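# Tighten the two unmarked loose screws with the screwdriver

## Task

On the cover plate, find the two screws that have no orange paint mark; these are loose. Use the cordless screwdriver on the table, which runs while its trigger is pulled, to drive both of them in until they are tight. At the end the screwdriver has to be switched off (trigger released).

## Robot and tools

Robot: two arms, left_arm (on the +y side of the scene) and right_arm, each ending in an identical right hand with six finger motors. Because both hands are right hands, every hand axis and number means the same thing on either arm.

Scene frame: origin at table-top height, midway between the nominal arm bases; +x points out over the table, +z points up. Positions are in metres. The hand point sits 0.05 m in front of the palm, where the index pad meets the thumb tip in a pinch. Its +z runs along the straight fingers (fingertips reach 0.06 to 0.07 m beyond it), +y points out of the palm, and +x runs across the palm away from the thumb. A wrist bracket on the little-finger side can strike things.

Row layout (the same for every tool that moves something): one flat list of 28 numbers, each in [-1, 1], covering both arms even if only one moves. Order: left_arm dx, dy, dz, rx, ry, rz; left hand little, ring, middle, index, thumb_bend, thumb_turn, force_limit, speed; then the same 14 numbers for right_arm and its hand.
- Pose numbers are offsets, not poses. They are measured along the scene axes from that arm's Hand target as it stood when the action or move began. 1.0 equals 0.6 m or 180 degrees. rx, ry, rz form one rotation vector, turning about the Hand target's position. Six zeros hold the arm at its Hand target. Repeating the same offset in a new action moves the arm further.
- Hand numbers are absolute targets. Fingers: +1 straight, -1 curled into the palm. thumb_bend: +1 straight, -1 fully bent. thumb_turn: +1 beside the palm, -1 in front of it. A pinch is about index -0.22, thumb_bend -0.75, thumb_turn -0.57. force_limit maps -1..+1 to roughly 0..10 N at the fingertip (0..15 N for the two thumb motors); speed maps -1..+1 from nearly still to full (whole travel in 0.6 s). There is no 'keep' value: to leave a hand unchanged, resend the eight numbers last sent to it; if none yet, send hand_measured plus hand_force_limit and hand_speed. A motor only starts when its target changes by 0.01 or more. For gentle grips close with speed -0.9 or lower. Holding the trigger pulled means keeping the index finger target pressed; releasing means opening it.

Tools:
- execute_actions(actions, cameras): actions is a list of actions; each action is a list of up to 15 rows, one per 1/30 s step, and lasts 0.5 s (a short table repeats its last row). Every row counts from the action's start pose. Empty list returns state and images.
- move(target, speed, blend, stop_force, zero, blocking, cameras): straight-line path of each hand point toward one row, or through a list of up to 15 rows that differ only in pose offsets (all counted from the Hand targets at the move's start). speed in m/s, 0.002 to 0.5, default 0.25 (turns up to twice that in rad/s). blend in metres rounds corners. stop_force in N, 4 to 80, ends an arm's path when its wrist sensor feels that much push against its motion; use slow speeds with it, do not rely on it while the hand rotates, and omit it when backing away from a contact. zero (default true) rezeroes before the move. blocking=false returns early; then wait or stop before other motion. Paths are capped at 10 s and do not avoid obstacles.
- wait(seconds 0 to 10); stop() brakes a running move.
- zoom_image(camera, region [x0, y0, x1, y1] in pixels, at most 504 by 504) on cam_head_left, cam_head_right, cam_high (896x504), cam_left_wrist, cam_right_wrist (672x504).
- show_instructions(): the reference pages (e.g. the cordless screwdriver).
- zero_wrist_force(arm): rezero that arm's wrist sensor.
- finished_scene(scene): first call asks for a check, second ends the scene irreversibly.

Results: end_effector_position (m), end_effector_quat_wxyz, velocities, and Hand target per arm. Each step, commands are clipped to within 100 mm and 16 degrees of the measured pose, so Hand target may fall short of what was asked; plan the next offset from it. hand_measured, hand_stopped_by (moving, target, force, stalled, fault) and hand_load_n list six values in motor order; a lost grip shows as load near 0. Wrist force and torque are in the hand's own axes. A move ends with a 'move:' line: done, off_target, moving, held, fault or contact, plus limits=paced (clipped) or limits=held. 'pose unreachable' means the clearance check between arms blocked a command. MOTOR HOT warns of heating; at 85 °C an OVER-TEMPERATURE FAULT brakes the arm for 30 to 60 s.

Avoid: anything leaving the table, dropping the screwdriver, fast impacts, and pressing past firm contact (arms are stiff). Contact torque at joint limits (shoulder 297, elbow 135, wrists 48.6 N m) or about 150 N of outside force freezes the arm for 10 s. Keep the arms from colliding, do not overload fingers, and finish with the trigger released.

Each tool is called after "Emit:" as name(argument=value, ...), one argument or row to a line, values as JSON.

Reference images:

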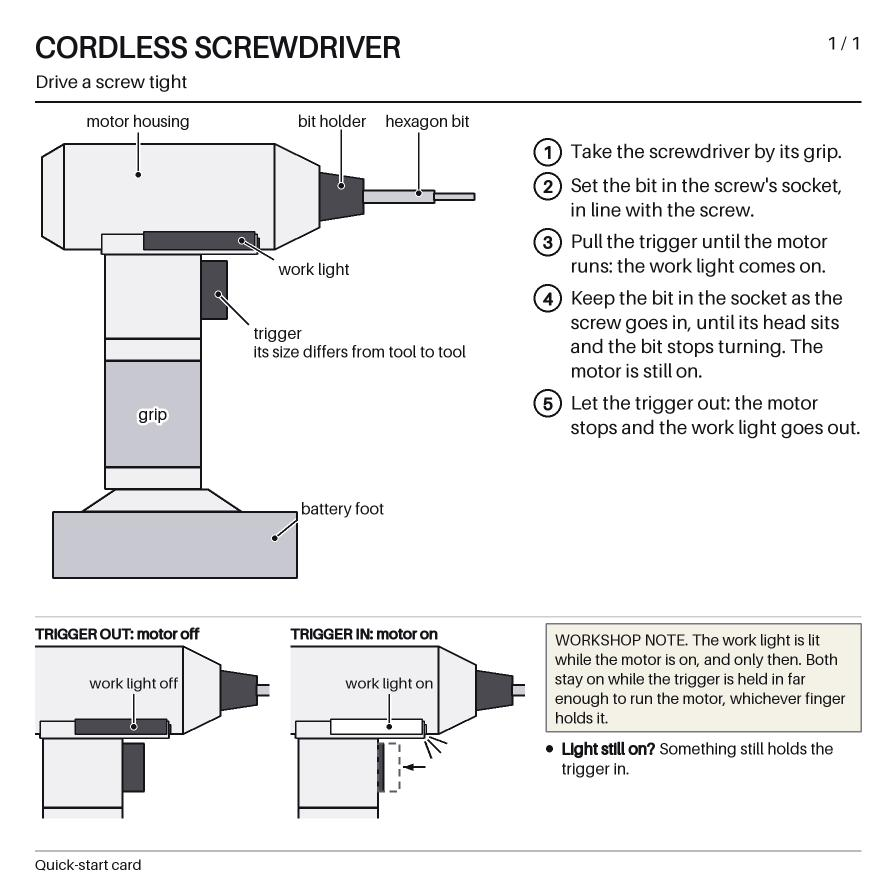

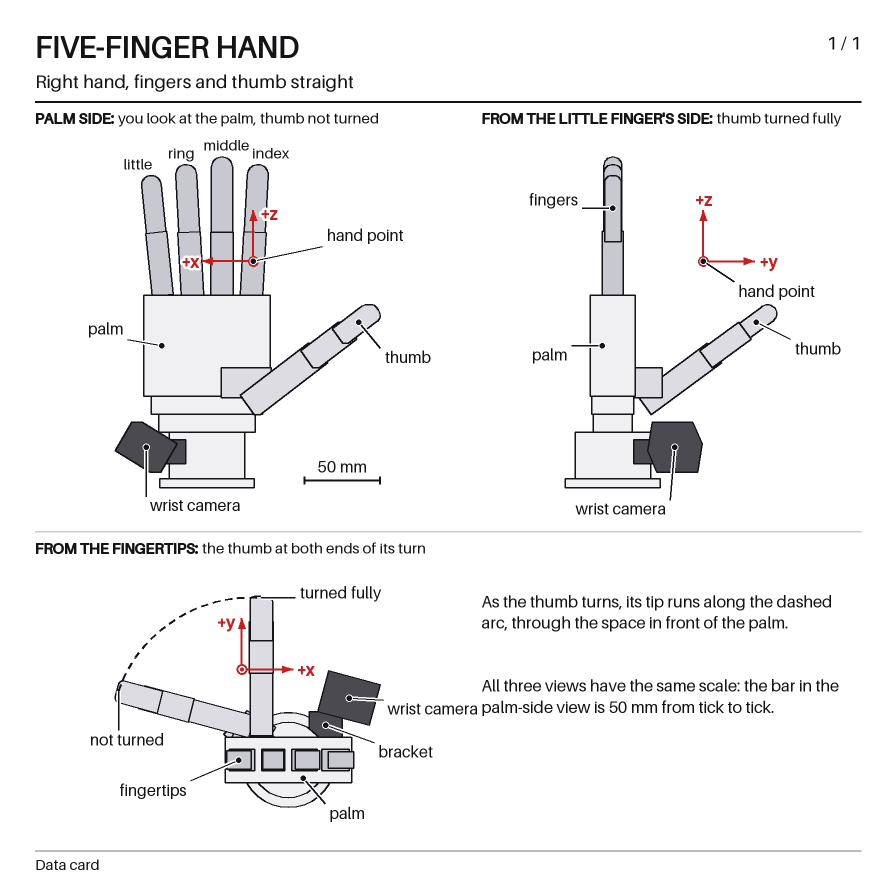

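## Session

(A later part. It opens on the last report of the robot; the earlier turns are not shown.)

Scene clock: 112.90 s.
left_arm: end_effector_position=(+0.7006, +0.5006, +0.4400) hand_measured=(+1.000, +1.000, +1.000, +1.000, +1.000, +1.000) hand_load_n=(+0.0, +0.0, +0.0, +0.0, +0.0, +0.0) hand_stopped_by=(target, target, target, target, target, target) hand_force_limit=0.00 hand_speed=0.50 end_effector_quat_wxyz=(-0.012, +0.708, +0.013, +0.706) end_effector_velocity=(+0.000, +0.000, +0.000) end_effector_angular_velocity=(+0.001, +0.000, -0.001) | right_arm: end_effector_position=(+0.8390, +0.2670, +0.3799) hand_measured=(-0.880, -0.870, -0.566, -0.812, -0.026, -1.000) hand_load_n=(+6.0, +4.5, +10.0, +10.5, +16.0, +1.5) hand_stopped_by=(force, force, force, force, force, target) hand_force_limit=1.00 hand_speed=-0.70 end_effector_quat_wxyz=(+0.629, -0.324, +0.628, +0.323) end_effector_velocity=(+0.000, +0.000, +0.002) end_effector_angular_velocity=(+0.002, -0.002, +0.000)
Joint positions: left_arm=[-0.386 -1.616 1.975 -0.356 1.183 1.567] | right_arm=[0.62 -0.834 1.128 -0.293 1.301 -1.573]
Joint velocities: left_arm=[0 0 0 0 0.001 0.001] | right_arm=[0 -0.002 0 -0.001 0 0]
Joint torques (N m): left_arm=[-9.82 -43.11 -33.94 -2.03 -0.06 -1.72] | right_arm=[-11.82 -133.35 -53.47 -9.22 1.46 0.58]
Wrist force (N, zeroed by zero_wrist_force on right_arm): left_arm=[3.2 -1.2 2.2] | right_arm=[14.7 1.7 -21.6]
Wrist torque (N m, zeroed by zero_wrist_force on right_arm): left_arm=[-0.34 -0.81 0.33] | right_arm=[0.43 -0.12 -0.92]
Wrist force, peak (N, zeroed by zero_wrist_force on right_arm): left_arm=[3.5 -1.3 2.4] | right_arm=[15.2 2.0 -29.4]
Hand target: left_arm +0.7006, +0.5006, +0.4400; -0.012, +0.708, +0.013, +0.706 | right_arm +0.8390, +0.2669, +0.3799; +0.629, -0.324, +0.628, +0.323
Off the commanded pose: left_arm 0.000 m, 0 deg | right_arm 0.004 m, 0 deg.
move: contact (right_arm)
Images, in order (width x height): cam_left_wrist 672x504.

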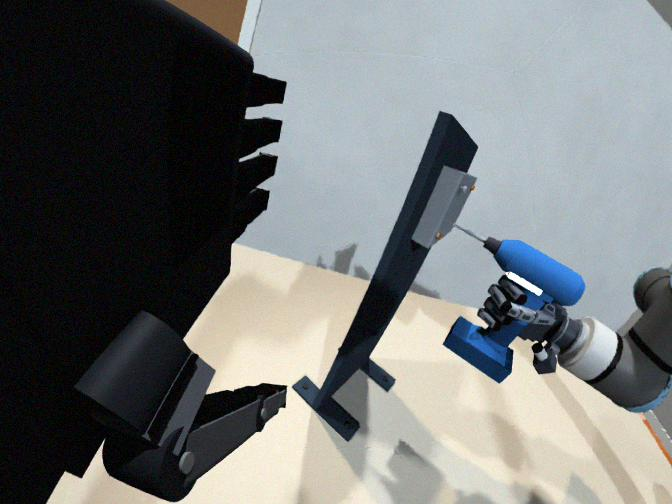

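Emit:
wait(
  seconds=1,
  cameras=["cam_left_wrist","cam_head_right"],
)

Emit:
zoom_image(
  camera="cam_left_wrist",
  region=[440, 200, 475, 235],
)

Scene clock: 114.00 s.
left_arm: end_effector_position=(+0.7006, +0.5006, +0.4400) hand_measured=(+1.000, +1.000, +1.000, +1.000, +1.000, +1.000) hand_load_n=(+0.0, +0.0, +0.0, +0.0, +0.0, +0.0) hand_stopped_by=(target, target, target, target, target, target) hand_force_limit=0.00 hand_speed=0.50 end_effector_quat_wxyz=(-0.012, +0.708, +0.013, +0.706) end_effector_velocity=(+0.000, -0.001, +0.000) end_effector_angular_velocity=(+0.000, +0.000, +0.000) | right_arm: end_effector_position=(+0.8390, +0.2669, +0.3799) hand_measured=(-0.880, -0.870, -0.566, -0.812, -0.026, -1.000) hand_load_n=(+6.0, +4.5, +10.0, +11.0, +16.0, +1.5) hand_stopped_by=(force, force, force, force, force, target) hand_force_limit=1.00 hand_speed=-0.70 end_effector_quat_wxyz=(+0.629, -0.324, +0.628, +0.323) end_effector_velocity=(+0.000, +0.000, +0.001) end_effector_angular_velocity=(+0.000, +0.000, +0.000)
Joint positions: left_arm=[-0.386 -1.616 1.975 -0.356 1.183 1.567] | right_arm=[0.62 -0.834 1.128 -0.293 1.301 -1.573]
Joint velocities: left_arm=[-0.001 0 0 0 -0.001 0] | right_arm=[0 -0.001 0 0 0 0]
Joint torques (N m): left_arm=[-10.94 -39.15 -34.93 -1.46 -0.16 -1.87] | right_arm=[-17.88 -132.64 -56.01 -8.24 1.16 0.45]
Wrist force (N, zeroed by zero_wrist_force on right_arm): left_arm=[3.2 -1.6 2.3] | right_arm=[14.8 1.9 -21.2]
Wrist torque (N m, zeroed by zero_wrist_force on right_arm): left_arm=[-0.39 -0.81 0.32] | right_arm=[0.44 -0.13 -0.91]
Wrist force, peak (N, zeroed by zero_wrist_force on right_arm): left_arm=[3.4 -1.5 2.3] | right_arm=[14.7 1.5 -21.7]
Hand target: left_arm +0.7006, +0.5006, +0.4400; -0.012, +0.708, +0.013, +0.706 | right_arm +0.8390, +0.2669, +0.3799; +0.629, -0.324, +0.628, +0.323
Off the commanded pose: left_arm 0.000 m, 0 deg | right_arm 0.004 m, 0 deg.
wait: 1.00 s; at rest by 0.07 s
Images, in order (width x height): cam_head_right 896x504, cam_left_wrist 672x504.

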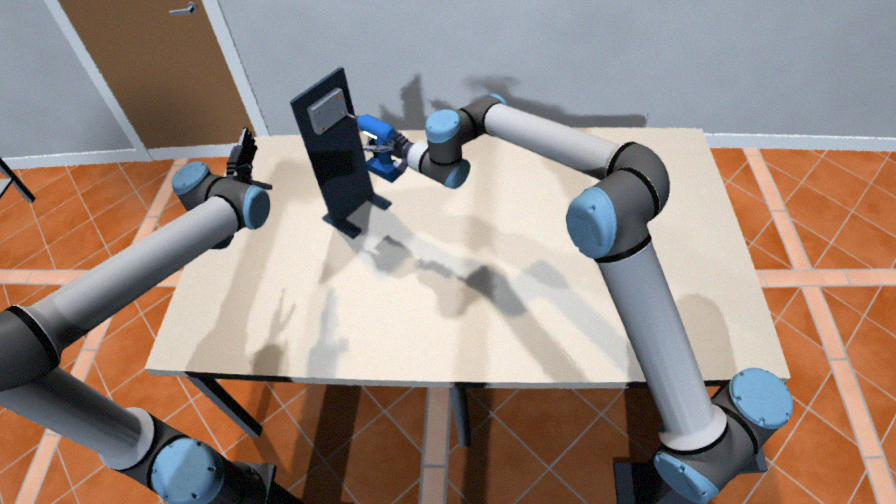

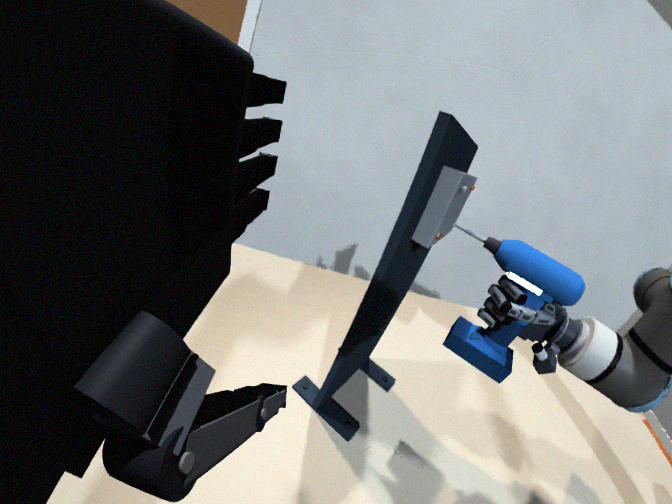

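Scaled by 14.400 from the camera's 672x504 image, which has a finer 960x720 frame.

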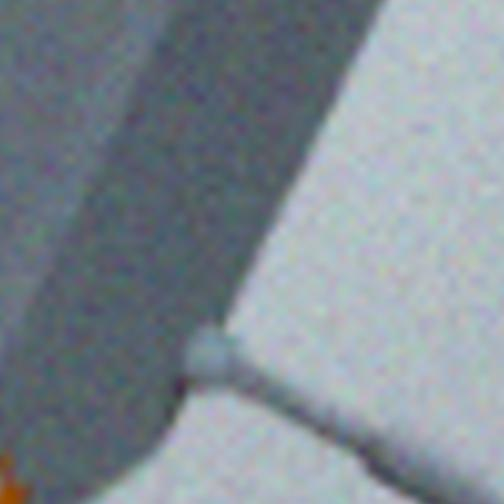

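Emit:
execute_actions(
  actions=[
    [[0,0,0,0,0,0,1,1,1,1,1,1,0,0.5,0,0,0,0,0,0,-1,-1,-1,-0.5,-0.98,-1,1,-0.7]],
    [[0,0,0,0,0,0,1,1,1,1,1,1,0,0.5,0,0,0,0,0,0,-1,-1,-1,-0.5,-0.98,-1,1,-0.7]],
    [[0,0,0,0,0,0,1,1,1,1,1,1,0,0.5,0,0,0,0,0,0,-1,-1,-1,-0.5,-0.98,-1,1,-0.7]],
  ],
  cameras=["cam_left_wrist"],
)

Scene clock: 115.80 s.
left_arm: end_effector_position=(+0.7006, +0.5006, +0.4400) hand_measured=(+1.000, +1.000, +1.000, +1.000, +1.000, +1.000) hand_load_n=(+0.0, +0.0, +0.0, +0.0, +0.0, +0.0) hand_stopped_by=(target, target, target, target, target, target) hand_force_limit=0.00 hand_speed=0.50 end_effector_quat_wxyz=(-0.012, +0.708, +0.013, +0.706) end_effector_velocity=(+0.000, +0.000, +0.000) end_effector_angular_velocity=(+0.000, -0.001, +0.000) | right_arm: end_effector_position=(+0.8390, +0.2669, +0.3799) hand_measured=(-0.880, -0.870, -0.566, -0.500, -0.026, -1.000) hand_load_n=(+5.5, +5.0, +10.0, +0.0, +15.5, +2.5) hand_stopped_by=(force, force, force, target, force, target) hand_force_limit=1.00 hand_speed=-0.70 end_effector_quat_wxyz=(+0.629, -0.324, +0.628, +0.323) end_effector_velocity=(+0.000, +0.000, +0.000) end_effector_angular_velocity=(+0.000, +0.000, +0.000)
Joint positions: left_arm=[-0.386 -1.616 1.975 -0.356 1.183 1.567] | right_arm=[0.62 -0.834 1.128 -0.293 1.301 -1.573]
Joint velocities: left_arm=[0.001 0 0 -0.001 0 0] | right_arm=[0 0 0 0.001 0 0]
Joint torques (N m): left_arm=[-12.03 -40.87 -33.85 -1.35 0.51 -1.93] | right_arm=[-2.27 -117.12 -45.02 -2.3 1.29 0.36]
Wrist force (N, zeroed by zero_wrist_force on right_arm): left_arm=[3.2 -1.5 2.0] | right_arm=[8.7 0.0 0.2]
Wrist torque (N m, zeroed by zero_wrist_force on right_arm): left_arm=[-0.35 -0.80 0.33] | right_arm=[-0.09 0.02 -0.12]
Wrist force, peak (N, zeroed by zero_wrist_force on right_arm): left_arm=[3.4 -1.8 2.4] | right_arm=[14.9 1.6 -21.4]
Hand target: left_arm +0.7006, +0.5006, +0.4400; -0.012, +0.708, +0.013, +0.706 | right_arm +0.8390, +0.2669, +0.3799; +0.629, -0.324, +0.628, +0.323
Off the commanded pose: left_arm 0.000 m, 0 deg | right_arm 0.000 m, 0 deg.
Images, in order (width x height): cam_left_wrist 672x504.

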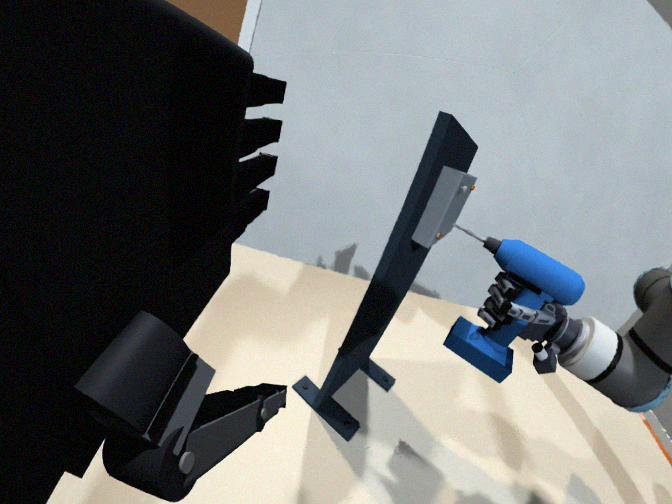

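Emit:
move(
  target=[0,0,0,0,0,0,1,1,1,1,1,1,0,0.5,-0.0582,-0.0813,0,0,0,0,-1,-1,-1,-0.5,-0.98,-1,1,-0.7],
  speed=0.08,
)

Emit:
zoom_image(
  camera="cam_left_wrist",
  region=[400, 150, 500, 250],
)

Emit:
zoom_image(
  camera="cam_head_right",
  region=[300, 80, 380, 140],
)

Emit:
zoom_image(
  camera="cam_head_left",
  region=[300, 60, 420, 150],
)

Scene clock: 117.30 s.
left_arm: end_effector_position=(+0.7006, +0.5006, +0.4400) hand_measured=(+1.000, +1.000, +1.000, +1.000, +1.000, +1.000) hand_load_n=(+0.0, +0.0, +0.0, +0.0, +0.0, +0.0) hand_stopped_by=(target, target, target, target, target, target) hand_force_limit=0.00 hand_speed=0.50 end_effector_quat_wxyz=(-0.012, +0.708, +0.013, +0.706) end_effector_velocity=(+0.000, -0.001, +0.000) end_effector_angular_velocity=(-0.001, +0.000, -0.001) | right_arm: end_effector_position=(+0.8042, +0.2180, +0.3799) hand_measured=(-0.880, -0.870, -0.566, -0.500, -0.026, -1.000) hand_load_n=(+5.0, +5.0, +10.5, +0.0, +15.5, +2.5) hand_stopped_by=(force, force, force, target, force, target) hand_force_limit=1.00 hand_speed=-0.70 end_effector_quat_wxyz=(+0.629, -0.324, +0.628, +0.323) end_effector_velocity=(+0.000, +0.000, -0.001) end_effector_angular_velocity=(-0.001, +0.001, +0.000)
Joint positions: left_arm=[-0.386 -1.616 1.975 -0.356 1.183 1.567] | right_arm=[0.603 -0.934 1.3 -0.366 1.283 -1.573]
Joint velocities: left_arm=[-0.001 0 0 0 0.001 -0.001] | right_arm=[0 0.001 0 0 0.001 0]
Joint torques (N m): left_arm=[-11.59 -39.38 -33.2 -1.73 0.13 -1.73] | right_arm=[12.75 -113.79 -44.9 -2.37 2.12 1.7]
Wrist force (N, zeroed by zero_wrist_force on right_arm): left_arm=[3.0 -1.4 1.9] | right_arm=[8.9 -1.0 0.2]
Wrist torque (N m, zeroed by zero_wrist_force on right_arm): left_arm=[-0.34 -0.77 0.32] | right_arm=[-0.04 0.06 -0.10]
Wrist force, peak (N, zeroed by zero_wrist_force on right_arm): left_arm=[3.5 -1.6 2.3] | right_arm=[9.3 -0.8 1.8]
Hand target: left_arm +0.7006, +0.5006, +0.4400; -0.012, +0.708, +0.013, +0.706 | right_arm +0.8041, +0.2181, +0.3798; +0.629, -0.324, +0.628, +0.323
Off the commanded pose: left_arm 0.000 m, 0 deg | right_arm 0.000 m, 0 deg.
move: done

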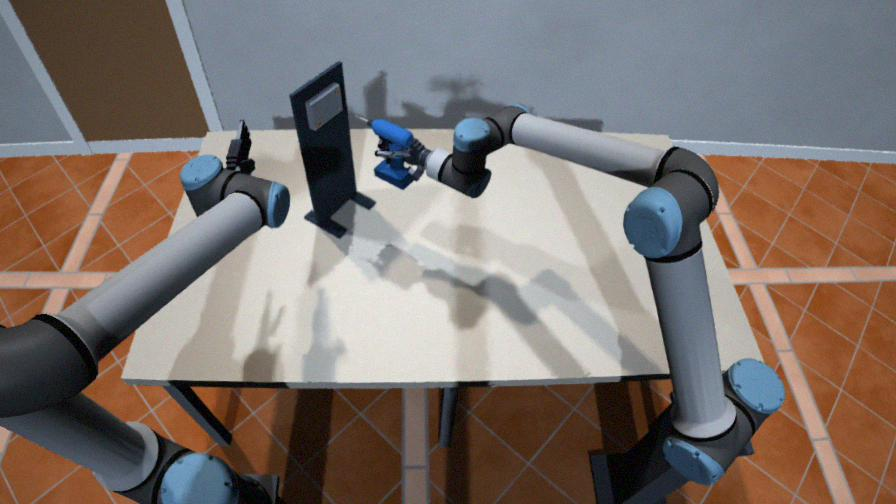

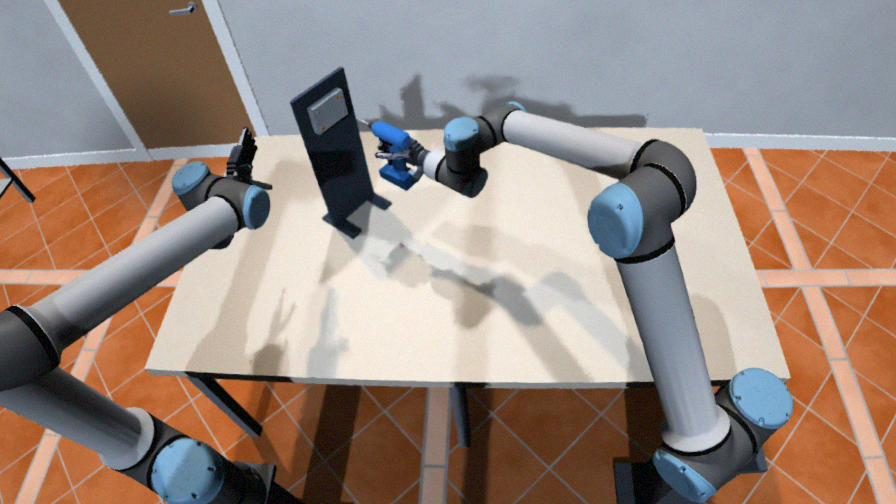

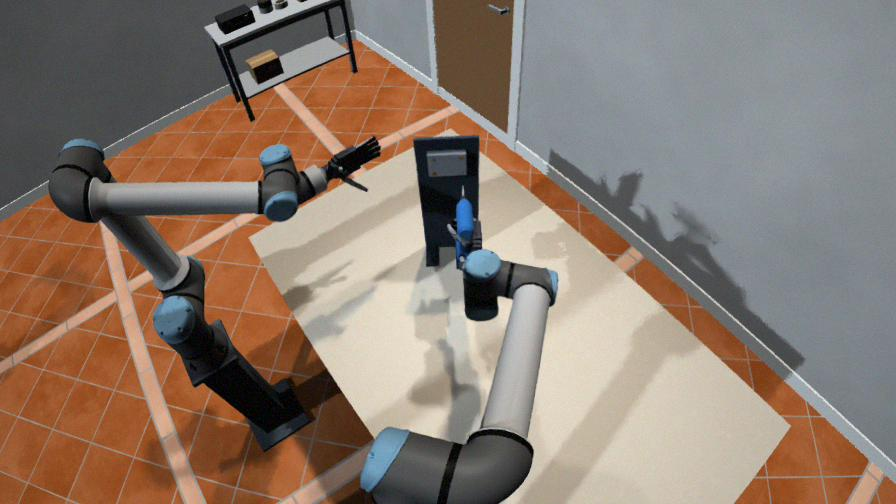

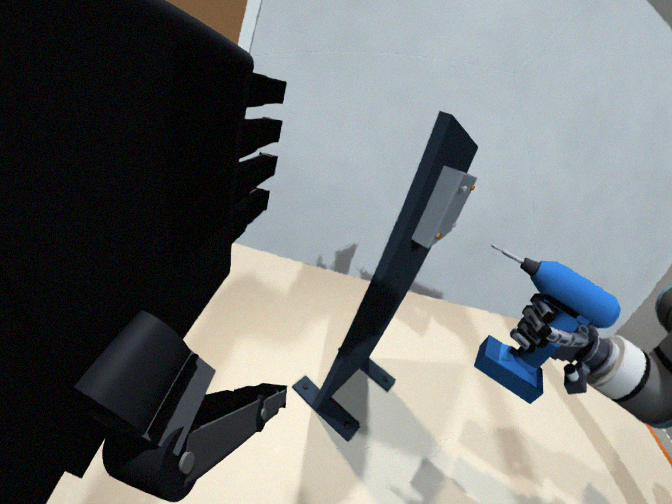

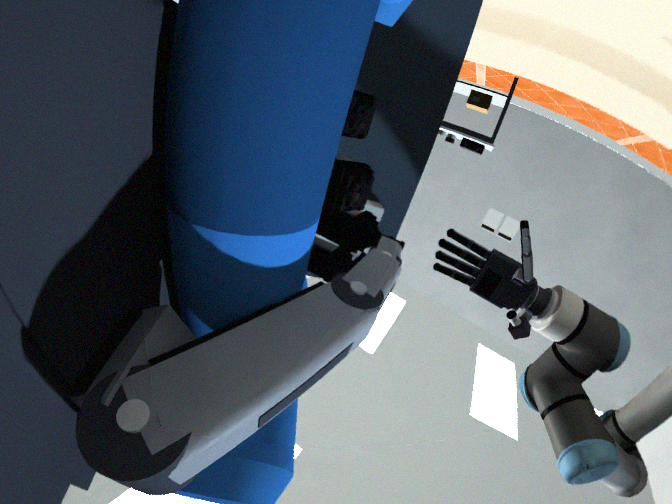

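Scaled by 5.040 from the camera's 672x504 image, which has a finer 960x720 frame.

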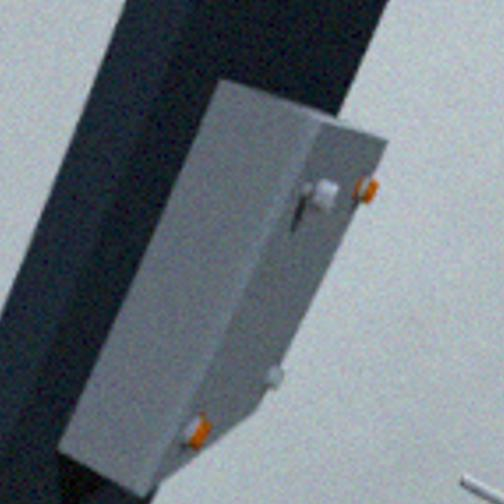

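Scaled by 6.300.

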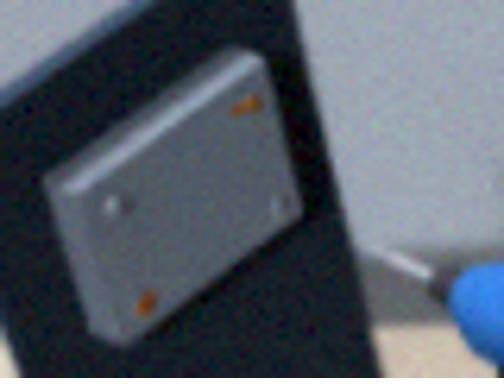

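Scaled by 4.200.

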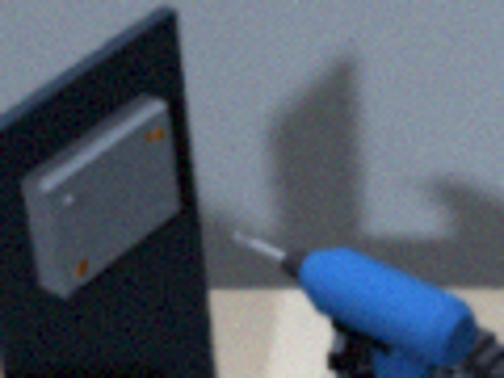

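Emit:
move(
  target=[0,0,0,0,0,0,1,1,1,1,1,1,0,0.5,0.1107,-0.2312,0.0325,0,0,0,-1,-1,-1,-0.5,-0.98,-1,1,-0.7],
  speed=0.15,
  cameras=["cam_right_wrist"],
)

Emit:
zoom_image(
  camera="cam_right_wrist",
  region=[370, 170, 470, 270],
)

Scene clock: 119.03 s.
left_arm: end_effector_position=(+0.7006, +0.5006, +0.4400) hand_measured=(+1.000, +1.000, +1.000, +1.000, +1.000, +1.000) hand_load_n=(+0.0, +0.0, +0.0, +0.0, +0.0, +0.0) hand_stopped_by=(target, target, target, target, target, target) hand_force_limit=0.00 hand_speed=0.50 end_effector_quat_wxyz=(-0.012, +0.708, +0.013, +0.706) end_effector_velocity=(+0.000, -0.001, +0.000) end_effector_angular_velocity=(+0.002, +0.000, -0.002) | right_arm: end_effector_position=(+0.8705, +0.0794, +0.3993) hand_measured=(-0.880, -0.870, -0.566, -0.500, -0.026, -1.000) hand_load_n=(+5.0, +5.0, +10.5, +0.0, +15.5, +2.5) hand_stopped_by=(force, force, force, target, force, target) hand_force_limit=1.00 hand_speed=-0.70 end_effector_quat_wxyz=(+0.629, -0.324, +0.628, +0.323) end_effector_velocity=(-0.001, +0.002, +0.000) end_effector_angular_velocity=(+0.000, +0.000, +0.000)
Joint positions: left_arm=[-0.386 -1.616 1.975 -0.356 1.183 1.567] | right_arm=[0.428 -1.025 1.412 -0.387 1.108 -1.573]
Joint velocities: left_arm=[-0.001 0 0 0 0.001 0.001] | right_arm=[0.003 0.001 -0.002 0.001 0.003 0]
Joint torques (N m): left_arm=[-11.56 -40.57 -33.74 -2.36 -0.09 -1.6] | right_arm=[12.98 -93.87 -55.05 -5.37 2.63 2.02]
Wrist force (N, zeroed by zero_wrist_force on right_arm): left_arm=[2.9 -1.4 2.3] | right_arm=[9.1 0.0 0.5]
Wrist torque (N m, zeroed by zero_wrist_force on right_arm): left_arm=[-0.36 -0.77 0.31] | right_arm=[0.04 0.02 -0.05]
Wrist force, peak (N, zeroed by zero_wrist_force on right_arm): left_arm=[3.5 -1.3 2.5] | right_arm=[9.3 2.9 1.5]
Hand target: left_arm +0.7006, +0.5006, +0.4400; -0.012, +0.708, +0.013, +0.706 | right_arm +0.8705, +0.0794, +0.3993; +0.629, -0.324, +0.628, +0.323
Off the commanded pose: left_arm 0.000 m, 0 deg | right_arm 0.000 m, 0 deg.
move: done
Images, in order (width x height): cam_right_wrist 672x504.

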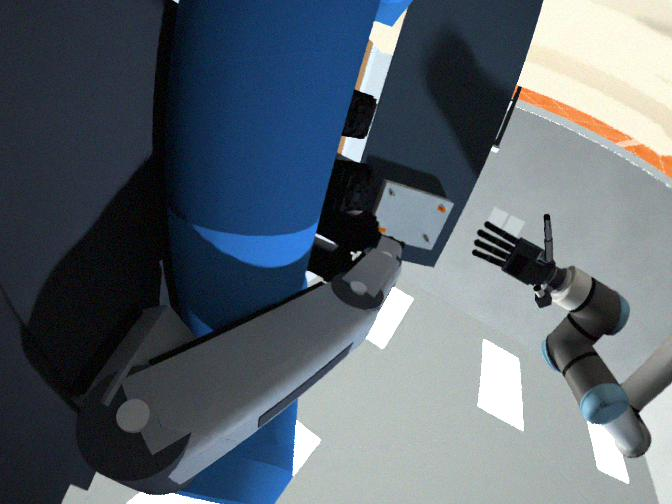

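Scaled by 5.040 from the camera's 672x504 image, which has a finer 960x720 frame.

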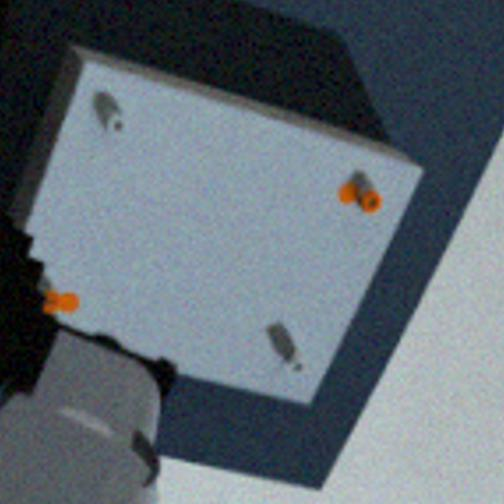

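Emit:
move(
  target=[0,0,0,0,0,0,1,1,1,1,1,1,0,0.5,-0.1152,0.0825,0.095,0,0,0,-1,-1,-1,-0.5,-0.98,-1,1,-0.7],
  speed=0.15,
  cameras=["cam_right_wrist"],
)

Emit:
zoom_image(
  camera="cam_right_wrist",
  region=[370, 170, 470, 270],
)

Scene clock: 120.37 s.
left_arm: end_effector_position=(+0.7006, +0.5006, +0.4400) hand_measured=(+1.000, +1.000, +1.000, +1.000, +1.000, +1.000) hand_load_n=(+0.0, +0.0, +0.0, +0.0, +0.0, +0.0) hand_stopped_by=(target, target, target, target, target, target) hand_force_limit=0.00 hand_speed=0.50 end_effector_quat_wxyz=(-0.012, +0.708, +0.013, +0.706) end_effector_velocity=(+0.000, +0.000, +0.000) end_effector_angular_velocity=(+0.000, +0.000, +0.000) | right_arm: end_effector_position=(+0.8014, +0.1289, +0.4563) hand_measured=(-0.880, -0.870, -0.566, -0.500, -0.026, -1.000) hand_load_n=(+5.0, +5.0, +10.5, +0.0, +15.0, +2.5) hand_stopped_by=(force, force, force, target, force, target) hand_force_limit=1.00 hand_speed=-0.70 end_effector_quat_wxyz=(+0.629, -0.324, +0.628, +0.323) end_effector_velocity=(+0.001, -0.001, +0.000) end_effector_angular_velocity=(+0.001, -0.001, +0.000)
Joint positions: left_arm=[-0.386 -1.616 1.975 -0.356 1.183 1.567] | right_arm=[0.521 -1.085 1.401 -0.315 1.201 -1.573]
Joint velocities: left_arm=[0 0.001 0 -0.001 0 0] | right_arm=[-0.002 0 0.001 -0.002 -0.002 0]
Joint torques (N m): left_arm=[-15.8 -42.42 -36.24 -1.73 0.18 -1.32] | right_arm=[-13.38 -89.61 -42.14 -6.68 -1.79 -1.75]
Wrist force (N, zeroed by zero_wrist_force on right_arm): left_arm=[3.3 -1.4 1.8] | right_arm=[9.2 -1.3 0.1]
Wrist torque (N m, zeroed by zero_wrist_force on right_arm): left_arm=[-0.33 -0.81 0.33] | right_arm=[-0.06 0.02 -0.09]
Wrist force, peak (N, zeroed by zero_wrist_force on right_arm): left_arm=[3.4 -1.4 2.5] | right_arm=[11.0 -3.4 0.1]
Hand target: left_arm +0.7006, +0.5006, +0.4400; -0.012, +0.708, +0.013, +0.706 | right_arm +0.8014, +0.1288, +0.4562; +0.629, -0.324, +0.628, +0.323
Off the commanded pose: left_arm 0.000 m, 0 deg | right_arm 0.000 m, 0 deg.
move: done
Images, in order (width x height): cam_right_wrist 672x504.

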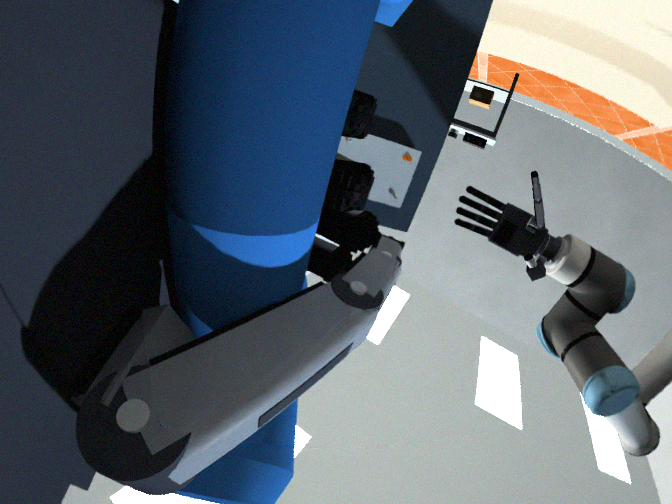

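Scaled by 5.040 from the camera's 672x504 image, which has a finer 960x720 frame.

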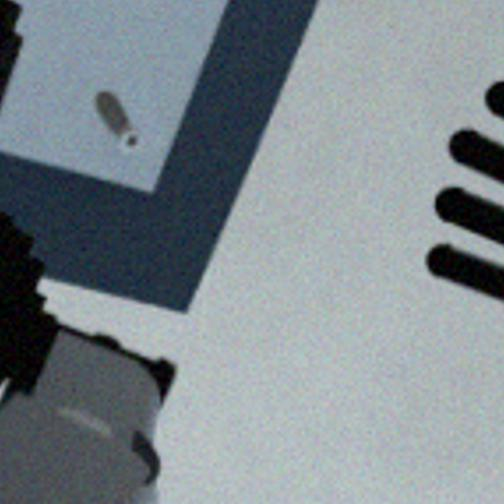

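Emit:
zoom_image(
  camera="cam_right_wrist",
  region=[380, 180, 405, 205],
)

Scaled by 20.160 from the camera's 672x504 image, which has a finer 960x720 frame.

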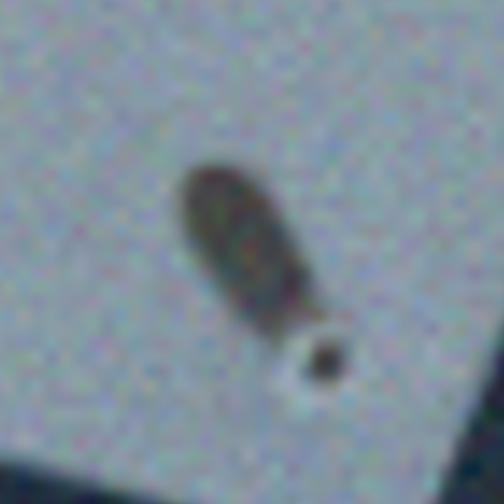

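Emit:
move(
  target=[0,0,0,0,0,0,1,1,1,1,1,1,0,0.5,0.1152,-0.0825,-0.095,0,0,0,-1,-1,-1,-0.5,-0.98,-1,1,-0.7],
  speed=0.15,
  cameras=["cam_right_wrist"],
)

Emit:
zoom_image(
  camera="cam_right_wrist",
  region=[380, 180, 405, 205],
)

Emit:
zoom_image(
  camera="cam_right_wrist",
  region=[415, 230, 440, 255],
)

Emit:
zoom_image(
  camera="cam_right_wrist",
  region=[430, 195, 455, 220],
)

Scene clock: 122.37 s.
left_arm: end_effector_position=(+0.7006, +0.5006, +0.4400) hand_measured=(+1.000, +1.000, +1.000, +1.000, +1.000, +1.000) hand_load_n=(-0.5, +0.0, +0.0, +0.0, +0.0, +0.0) hand_stopped_by=(target, target, target, target, target, target) hand_force_limit=0.00 hand_speed=0.50 end_effector_quat_wxyz=(-0.012, +0.708, +0.013, +0.706) end_effector_velocity=(+0.000, +0.000, -0.001) end_effector_angular_velocity=(+0.001, +0.001, +0.000) | right_arm: end_effector_position=(+0.8705, +0.0794, +0.3992) hand_measured=(-0.880, -0.870, -0.566, -0.500, -0.026, -1.000) hand_load_n=(+5.0, +5.0, +10.5, +0.0, +15.5, +2.5) hand_stopped_by=(force, force, force, target, force, target) hand_force_limit=1.00 hand_speed=-0.70 end_effector_quat_wxyz=(+0.629, -0.324, +0.628, +0.323) end_effector_velocity=(+0.001, +0.000, -0.002) end_effector_angular_velocity=(-0.001, +0.002, +0.000)
Joint positions: left_arm=[-0.386 -1.616 1.975 -0.356 1.183 1.567] | right_arm=[0.428 -1.025 1.412 -0.387 1.108 -1.573]
Joint velocities: left_arm=[0.001 0.001 0 0 0.001 0.001] | right_arm=[0 0.002 0 0 0 0]
Joint torques (N m): left_arm=[-11.82 -39.99 -34.54 -1.44 0.27 -1.95] | right_arm=[4.32 -105.44 -52.93 -1.96 1.83 2.1]
Wrist force (N, zeroed by zero_wrist_force on right_arm): left_arm=[3.1 -1.6 2.3] | right_arm=[8.8 -0.5 0.3]
Wrist torque (N m, zeroed by zero_wrist_force on right_arm): left_arm=[-0.39 -0.80 0.32] | right_arm=[0.01 0.07 -0.09]
Wrist force, peak (N, zeroed by zero_wrist_force on right_arm): left_arm=[3.3 -1.4 2.7] | right_arm=[10.8 -3.3 -0.2]
Hand target: left_arm +0.7006, +0.5006, +0.4400; -0.012, +0.708, +0.013, +0.706 | right_arm +0.8705, +0.0795, +0.3992; +0.629, -0.324, +0.628, +0.323
Off the commanded pose: left_arm 0.000 m, 0 deg | right_arm 0.000 m, 0 deg.
move: done
Images, in order (width x height): cam_right_wrist 672x504.

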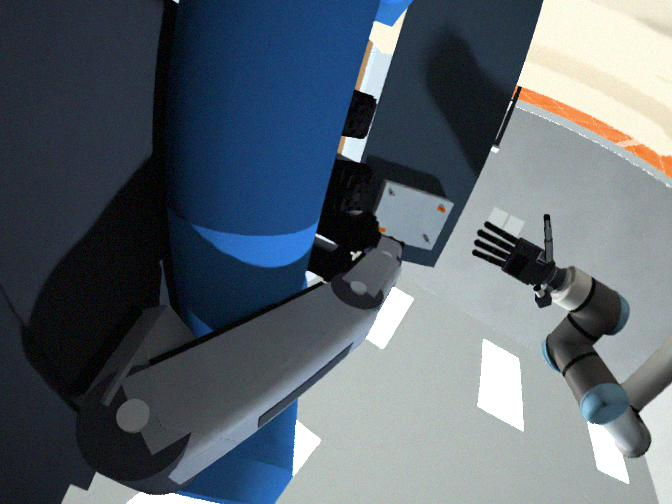

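Scaled by 20.160 from the camera's 672x504 image, which has a finer 960x720 frame.

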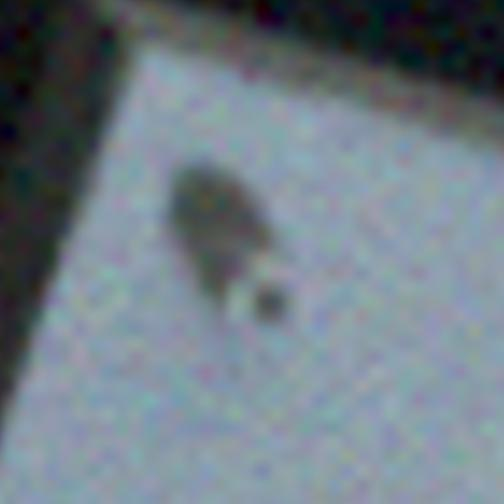

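Scaled by 20.160 from the camera's 672x504 image, which has a finer 960x720 frame.

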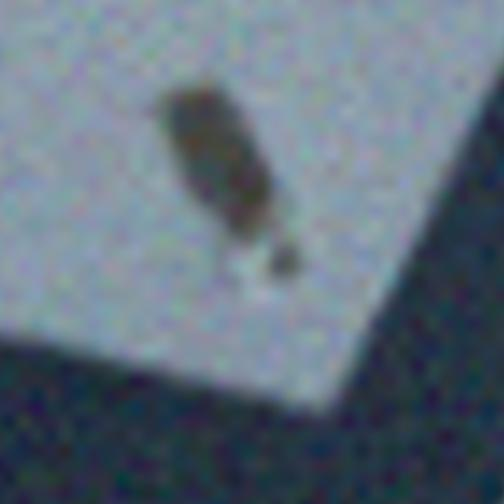

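Scaled by 20.160 from the camera's 672x504 image, which has a finer 960x720 frame.

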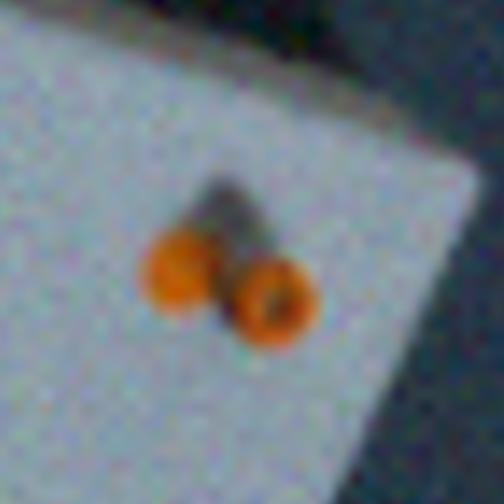

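Emit:
move(
  target=[0,0,0,0,0,0,1,1,1,1,1,1,0,0.5,-0.12317,0.08817,0.09933,0,0,0,-1,-1,-1,-0.5,-0.98,-1,1,-0.7],
  speed=0.15,
  cameras=["cam_right_wrist"],
)

Emit:
zoom_image(
  camera="cam_right_wrist",
  region=[380, 180, 405, 205],
)

Emit:
move(
  target=[0,0,0,0,0,0,1,1,1,1,1,1,0,0.5,0.0388,0.0542,0,0,0,0,-1,-1,-1,-0.5,-0.98,-1,1,-0.7],
  speed=0.15,
  cameras=["cam_right_wrist"],
)

Emit:
zoom_image(
  camera="cam_right_wrist",
  region=[380, 180, 405, 205],
)

Scene clock: 124.33 s.
left_arm: end_effector_position=(+0.7006, +0.5006, +0.4400) hand_measured=(+1.000, +1.000, +1.000, +1.000, +1.000, +1.000) hand_load_n=(+0.0, +0.0, +0.0, +0.0, +0.0, +0.0) hand_stopped_by=(target, target, target, target, target, target) hand_force_limit=0.00 hand_speed=0.50 end_effector_quat_wxyz=(-0.012, +0.708, +0.013, +0.706) end_effector_velocity=(+0.000, +0.000, +0.000) end_effector_angular_velocity=(+0.002, +0.001, +0.000) | right_arm: end_effector_position=(+0.7966, +0.1323, +0.4589) hand_measured=(-0.880, -0.870, -0.566, -0.500, -0.026, -1.000) hand_load_n=(+5.0, +5.0, +10.5, +0.0, +15.0, +2.5) hand_stopped_by=(force, force, force, target, force, target) hand_force_limit=1.00 hand_speed=-0.70 end_effector_quat_wxyz=(+0.629, -0.324, +0.628, +0.323) end_effector_velocity=(+0.001, -0.001, -0.001) end_effector_angular_velocity=(+0.000, +0.000, +0.001)
Joint positions: left_arm=[-0.386 -1.616 1.975 -0.356 1.183 1.567] | right_arm=[0.527 -1.088 1.4 -0.312 1.207 -1.573]
Joint velocities: left_arm=[0 0 0 0.001 0 0.001] | right_arm=[-0.001 0.001 0.001 -0.002 -0.002 0]
Joint torques (N m): left_arm=[-12.78 -42.72 -35.32 -1.59 0.12 -1.35] | right_arm=[-13.94 -89.93 -42.53 -6.02 -2.03 -1.75]
Wrist force (N, zeroed by zero_wrist_force on right_arm): left_arm=[3.3 -1.1 1.9] | right_arm=[9.4 -1.4 0.0]
Wrist torque (N m, zeroed by zero_wrist_force on right_arm): left_arm=[-0.30 -0.81 0.34] | right_arm=[-0.06 0.00 -0.08]
Wrist force, peak (N, zeroed by zero_wrist_force on right_arm): left_arm=[3.3 -1.5 2.6] | right_arm=[10.8 -3.6 0.1]
Hand target: left_arm +0.7006, +0.5006, +0.4400; -0.012, +0.708, +0.013, +0.706 | right_arm +0.7966, +0.1322, +0.4588; +0.629, -0.324, +0.628, +0.323
Off the commanded pose: left_arm 0.000 m, 0 deg | right_arm 0.000 m, 0 deg.
move: done
Images, in order (width x height): cam_right_wrist 672x504.

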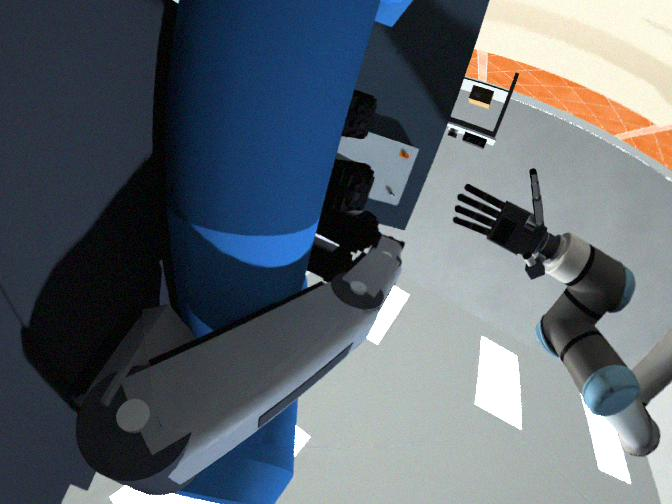

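Scaled by 20.160 from the camera's 672x504 image, which has a finer 960x720 frame.

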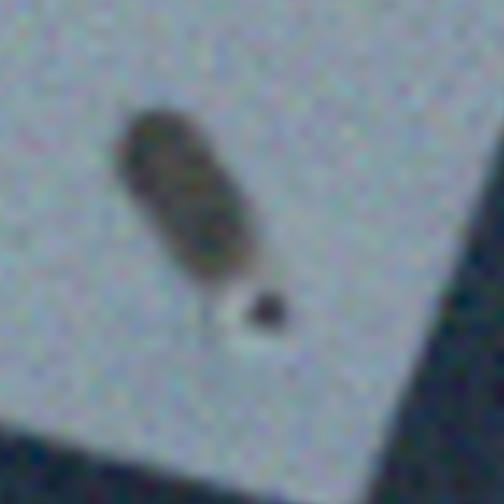

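Scene clock: 125.20 s.
left_arm: end_effector_position=(+0.7006, +0.5006, +0.4400) hand_measured=(+1.000, +1.000, +1.000, +1.000, +1.000, +1.000) hand_load_n=(+0.0, +0.0, +0.0, +0.0, +0.0, +0.0) hand_stopped_by=(target, target, target, target, target, target) hand_force_limit=0.00 hand_speed=0.50 end_effector_quat_wxyz=(-0.012, +0.708, +0.013, +0.706) end_effector_velocity=(+0.000, +0.000, +0.000) end_effector_angular_velocity=(+0.000, +0.000, -0.001) | right_arm: end_effector_position=(+0.8197, +0.1649, +0.4587) hand_measured=(-0.880, -0.870, -0.566, -0.500, -0.026, -1.000) hand_load_n=(+5.0, +4.5, +10.5, +0.0, +15.0, +3.0) hand_stopped_by=(force, force, force, target, force, target) hand_force_limit=1.00 hand_speed=-0.70 end_effector_quat_wxyz=(+0.629, -0.324, +0.628, +0.323) end_effector_velocity=(+0.000, +0.000, +0.000) end_effector_angular_velocity=(-0.001, +0.000, +0.000)
Joint positions: left_arm=[-0.386 -1.616 1.975 -0.356 1.183 1.567] | right_arm=[0.544 -1.024 1.3 -0.276 1.224 -1.573]
Joint velocities: left_arm=[0 0 0 0 0 0] | right_arm=[0 0 0 0.001 0 0]
Joint torques (N m): left_arm=[-13.13 -38.2 -35.38 -1.26 -0.09 -1.14] | right_arm=[-13.88 -103.02 -52.73 -6.46 -1.66 -1.68]
Wrist force (N, zeroed by zero_wrist_force on right_arm): left_arm=[3.4 -1.3 2.5] | right_arm=[9.1 -1.0 0.3]
Wrist torque (N m, zeroed by zero_wrist_force on right_arm): left_arm=[-0.36 -0.85 0.34] | right_arm=[-0.05 0.02 -0.09]
Wrist force, peak (N, zeroed by zero_wrist_force on right_arm): left_arm=[3.4 -1.3 2.5] | right_arm=[9.3 -1.4 -1.7]
Hand target: left_arm +0.7006, +0.5006, +0.4400; -0.012, +0.708, +0.013, +0.706 | right_arm +0.8199, +0.1648, +0.4588; +0.629, -0.324, +0.628, +0.323
Off the commanded pose: left_arm 0.000 m, 0 deg | right_arm 0.000 m, 0 deg.
move: done
Images, in order (width x height): cam_right_wrist 672x504.

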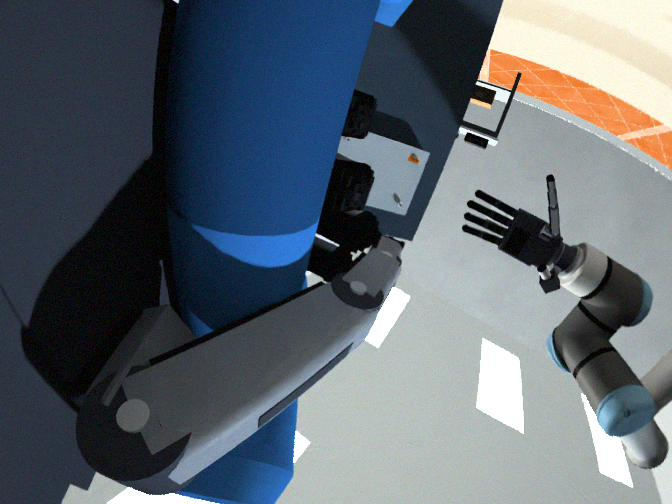

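Scaled by 20.160 from the camera's 672x504 image, which has a finer 960x720 frame.

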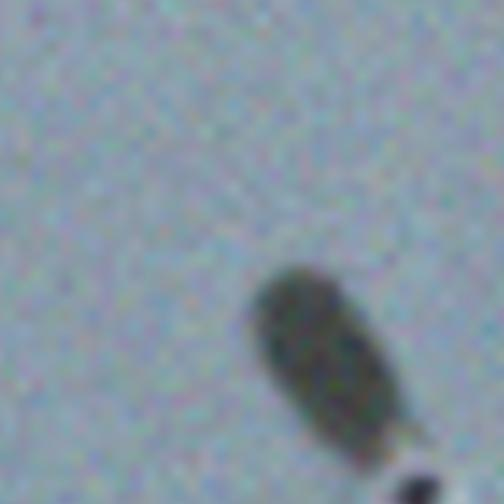

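Emit:
move(
  target=[
    [0,0,0,0,0,0,1,1,1,1,1,1,0,0.5,-0.1813,0.1293,-0.0323,0,0,0,-1,-1,-1,-0.5,-0.98,-1,1,-0.7],
    [0,0,0,0,0,0,1,1,1,1,1,1,0,0.5,-0.1145,0.2227,-0.0323,0,0,0,-1,-1,-1,-0.5,-0.98,-1,1,-0.7],
  ],
  speed=[0.15,0.06],
  cameras=["cam_left_wrist","cam_head_right"],
)

Emit:
zoom_image(
  camera="cam_left_wrist",
  region=[430, 160, 490, 220],
)

Emit:
zoom_image(
  camera="cam_head_right",
  region=[300, 80, 360, 140],
)

Scene clock: 128.03 s.
left_arm: end_effector_position=(+0.7006, +0.5006, +0.4400) hand_measured=(+1.000, +1.000, +1.000, +1.000, +1.000, +1.000) hand_load_n=(+0.0, +0.0, +0.0, +0.0, +0.0, +0.0) hand_stopped_by=(target, target, target, target, target, target) hand_force_limit=0.00 hand_speed=0.50 end_effector_quat_wxyz=(-0.012, +0.708, +0.013, +0.706) end_effector_velocity=(+0.000, +0.000, +0.000) end_effector_angular_velocity=(-0.001, +0.001, +0.000) | right_arm: end_effector_position=(+0.7510, +0.2984, +0.4394) hand_measured=(-0.880, -0.870, -0.566, -0.500, -0.026, -1.000) hand_load_n=(+5.0, +4.5, +10.5, +0.0, +15.0, +2.5) hand_stopped_by=(force, force, force, target, force, target) hand_force_limit=1.00 hand_speed=-0.70 end_effector_quat_wxyz=(+0.629, -0.325, +0.628, +0.323) end_effector_velocity=(+0.000, +0.000, +0.001) end_effector_angular_velocity=(+0.001, -0.001, +0.000)
Joint positions: left_arm=[-0.386 -1.616 1.975 -0.356 1.183 1.567] | right_arm=[0.707 -0.914 1.157 -0.242 1.387 -1.573]
Joint velocities: left_arm=[0 0 0 0 0 -0.001] | right_arm=[0 -0.001 0.001 -0.002 0 0]
Joint torques (N m): left_arm=[-10.52 -39.43 -36.47 -1.47 -0.24 -1.95] | right_arm=[-3.48 -124.32 -44.15 -7.13 -0.25 -0.66]
Wrist force (N, zeroed by zero_wrist_force on right_arm): left_arm=[3.5 -1.2 2.3] | right_arm=[8.6 -0.6 0.0]
Wrist torque (N m, zeroed by zero_wrist_force on right_arm): left_arm=[-0.34 -0.85 0.35] | right_arm=[0.04 0.11 -0.11]
Wrist force, peak (N, zeroed by zero_wrist_force on right_arm): left_arm=[3.4 -1.7 2.5] | right_arm=[9.9 1.3 -1.4]
Hand target: left_arm +0.7006, +0.5006, +0.4400; -0.012, +0.708, +0.013, +0.706 | right_arm +0.7511, +0.2984, +0.4395; +0.629, -0.325, +0.628, +0.323
Off the commanded pose: left_arm 0.000 m, 0 deg | right_arm 0.000 m, 0 deg.
move: done
Images, in order (width x height): cam_head_right 896x504, cam_left_wrist 672x504.

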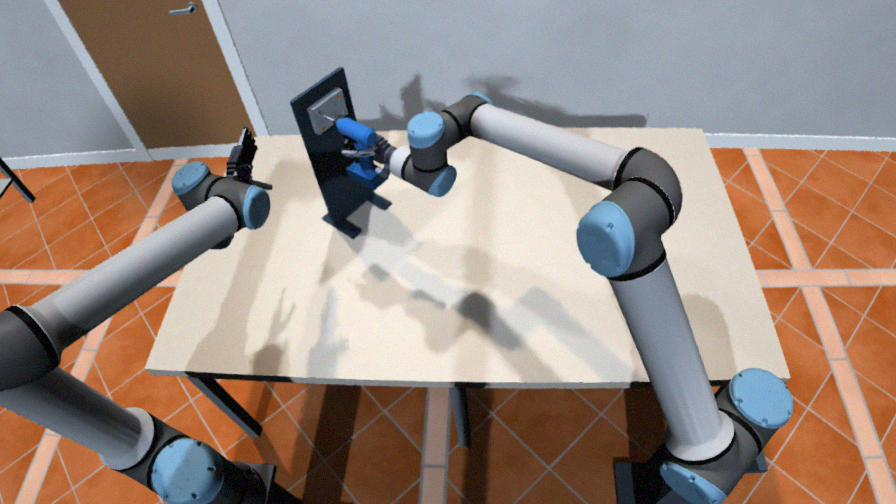

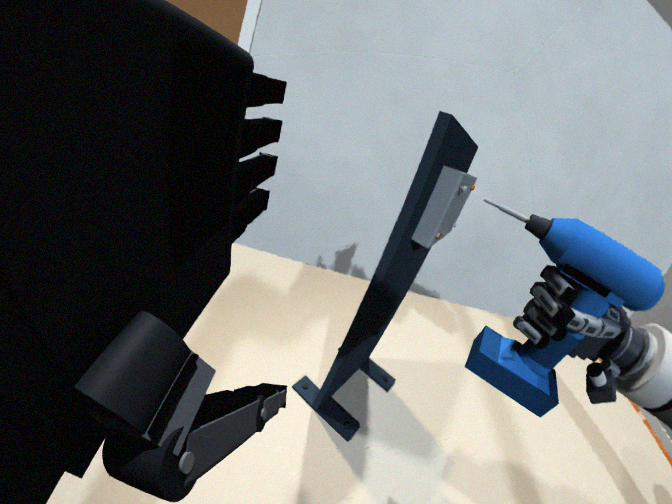

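Scaled by 8.400 from the camera's 672x504 image, which has a finer 960x720 frame.

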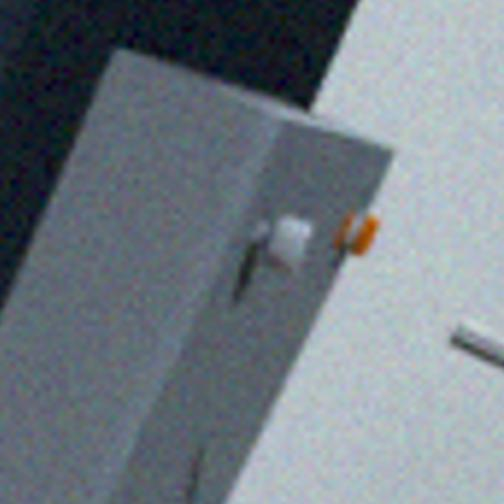

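Scaled by 8.400.

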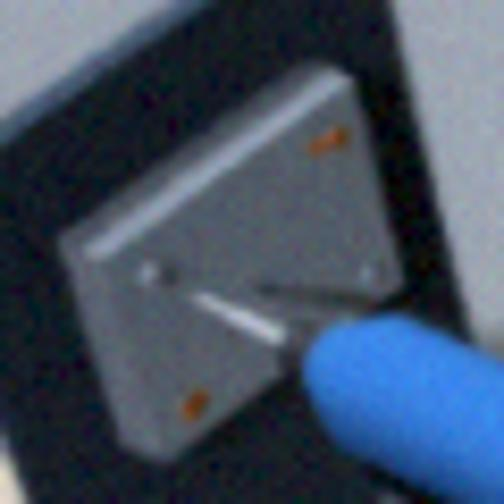

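Emit:
zoom_image(
  camera="cam_left_wrist",
  region=[450, 165, 550, 240],
)

Scaled by 5.040 from the camera's 672x504 image, which has a finer 960x720 frame.

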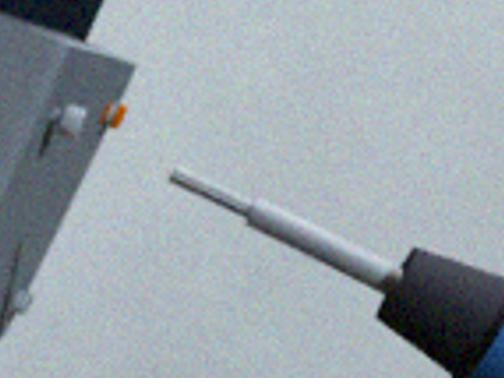

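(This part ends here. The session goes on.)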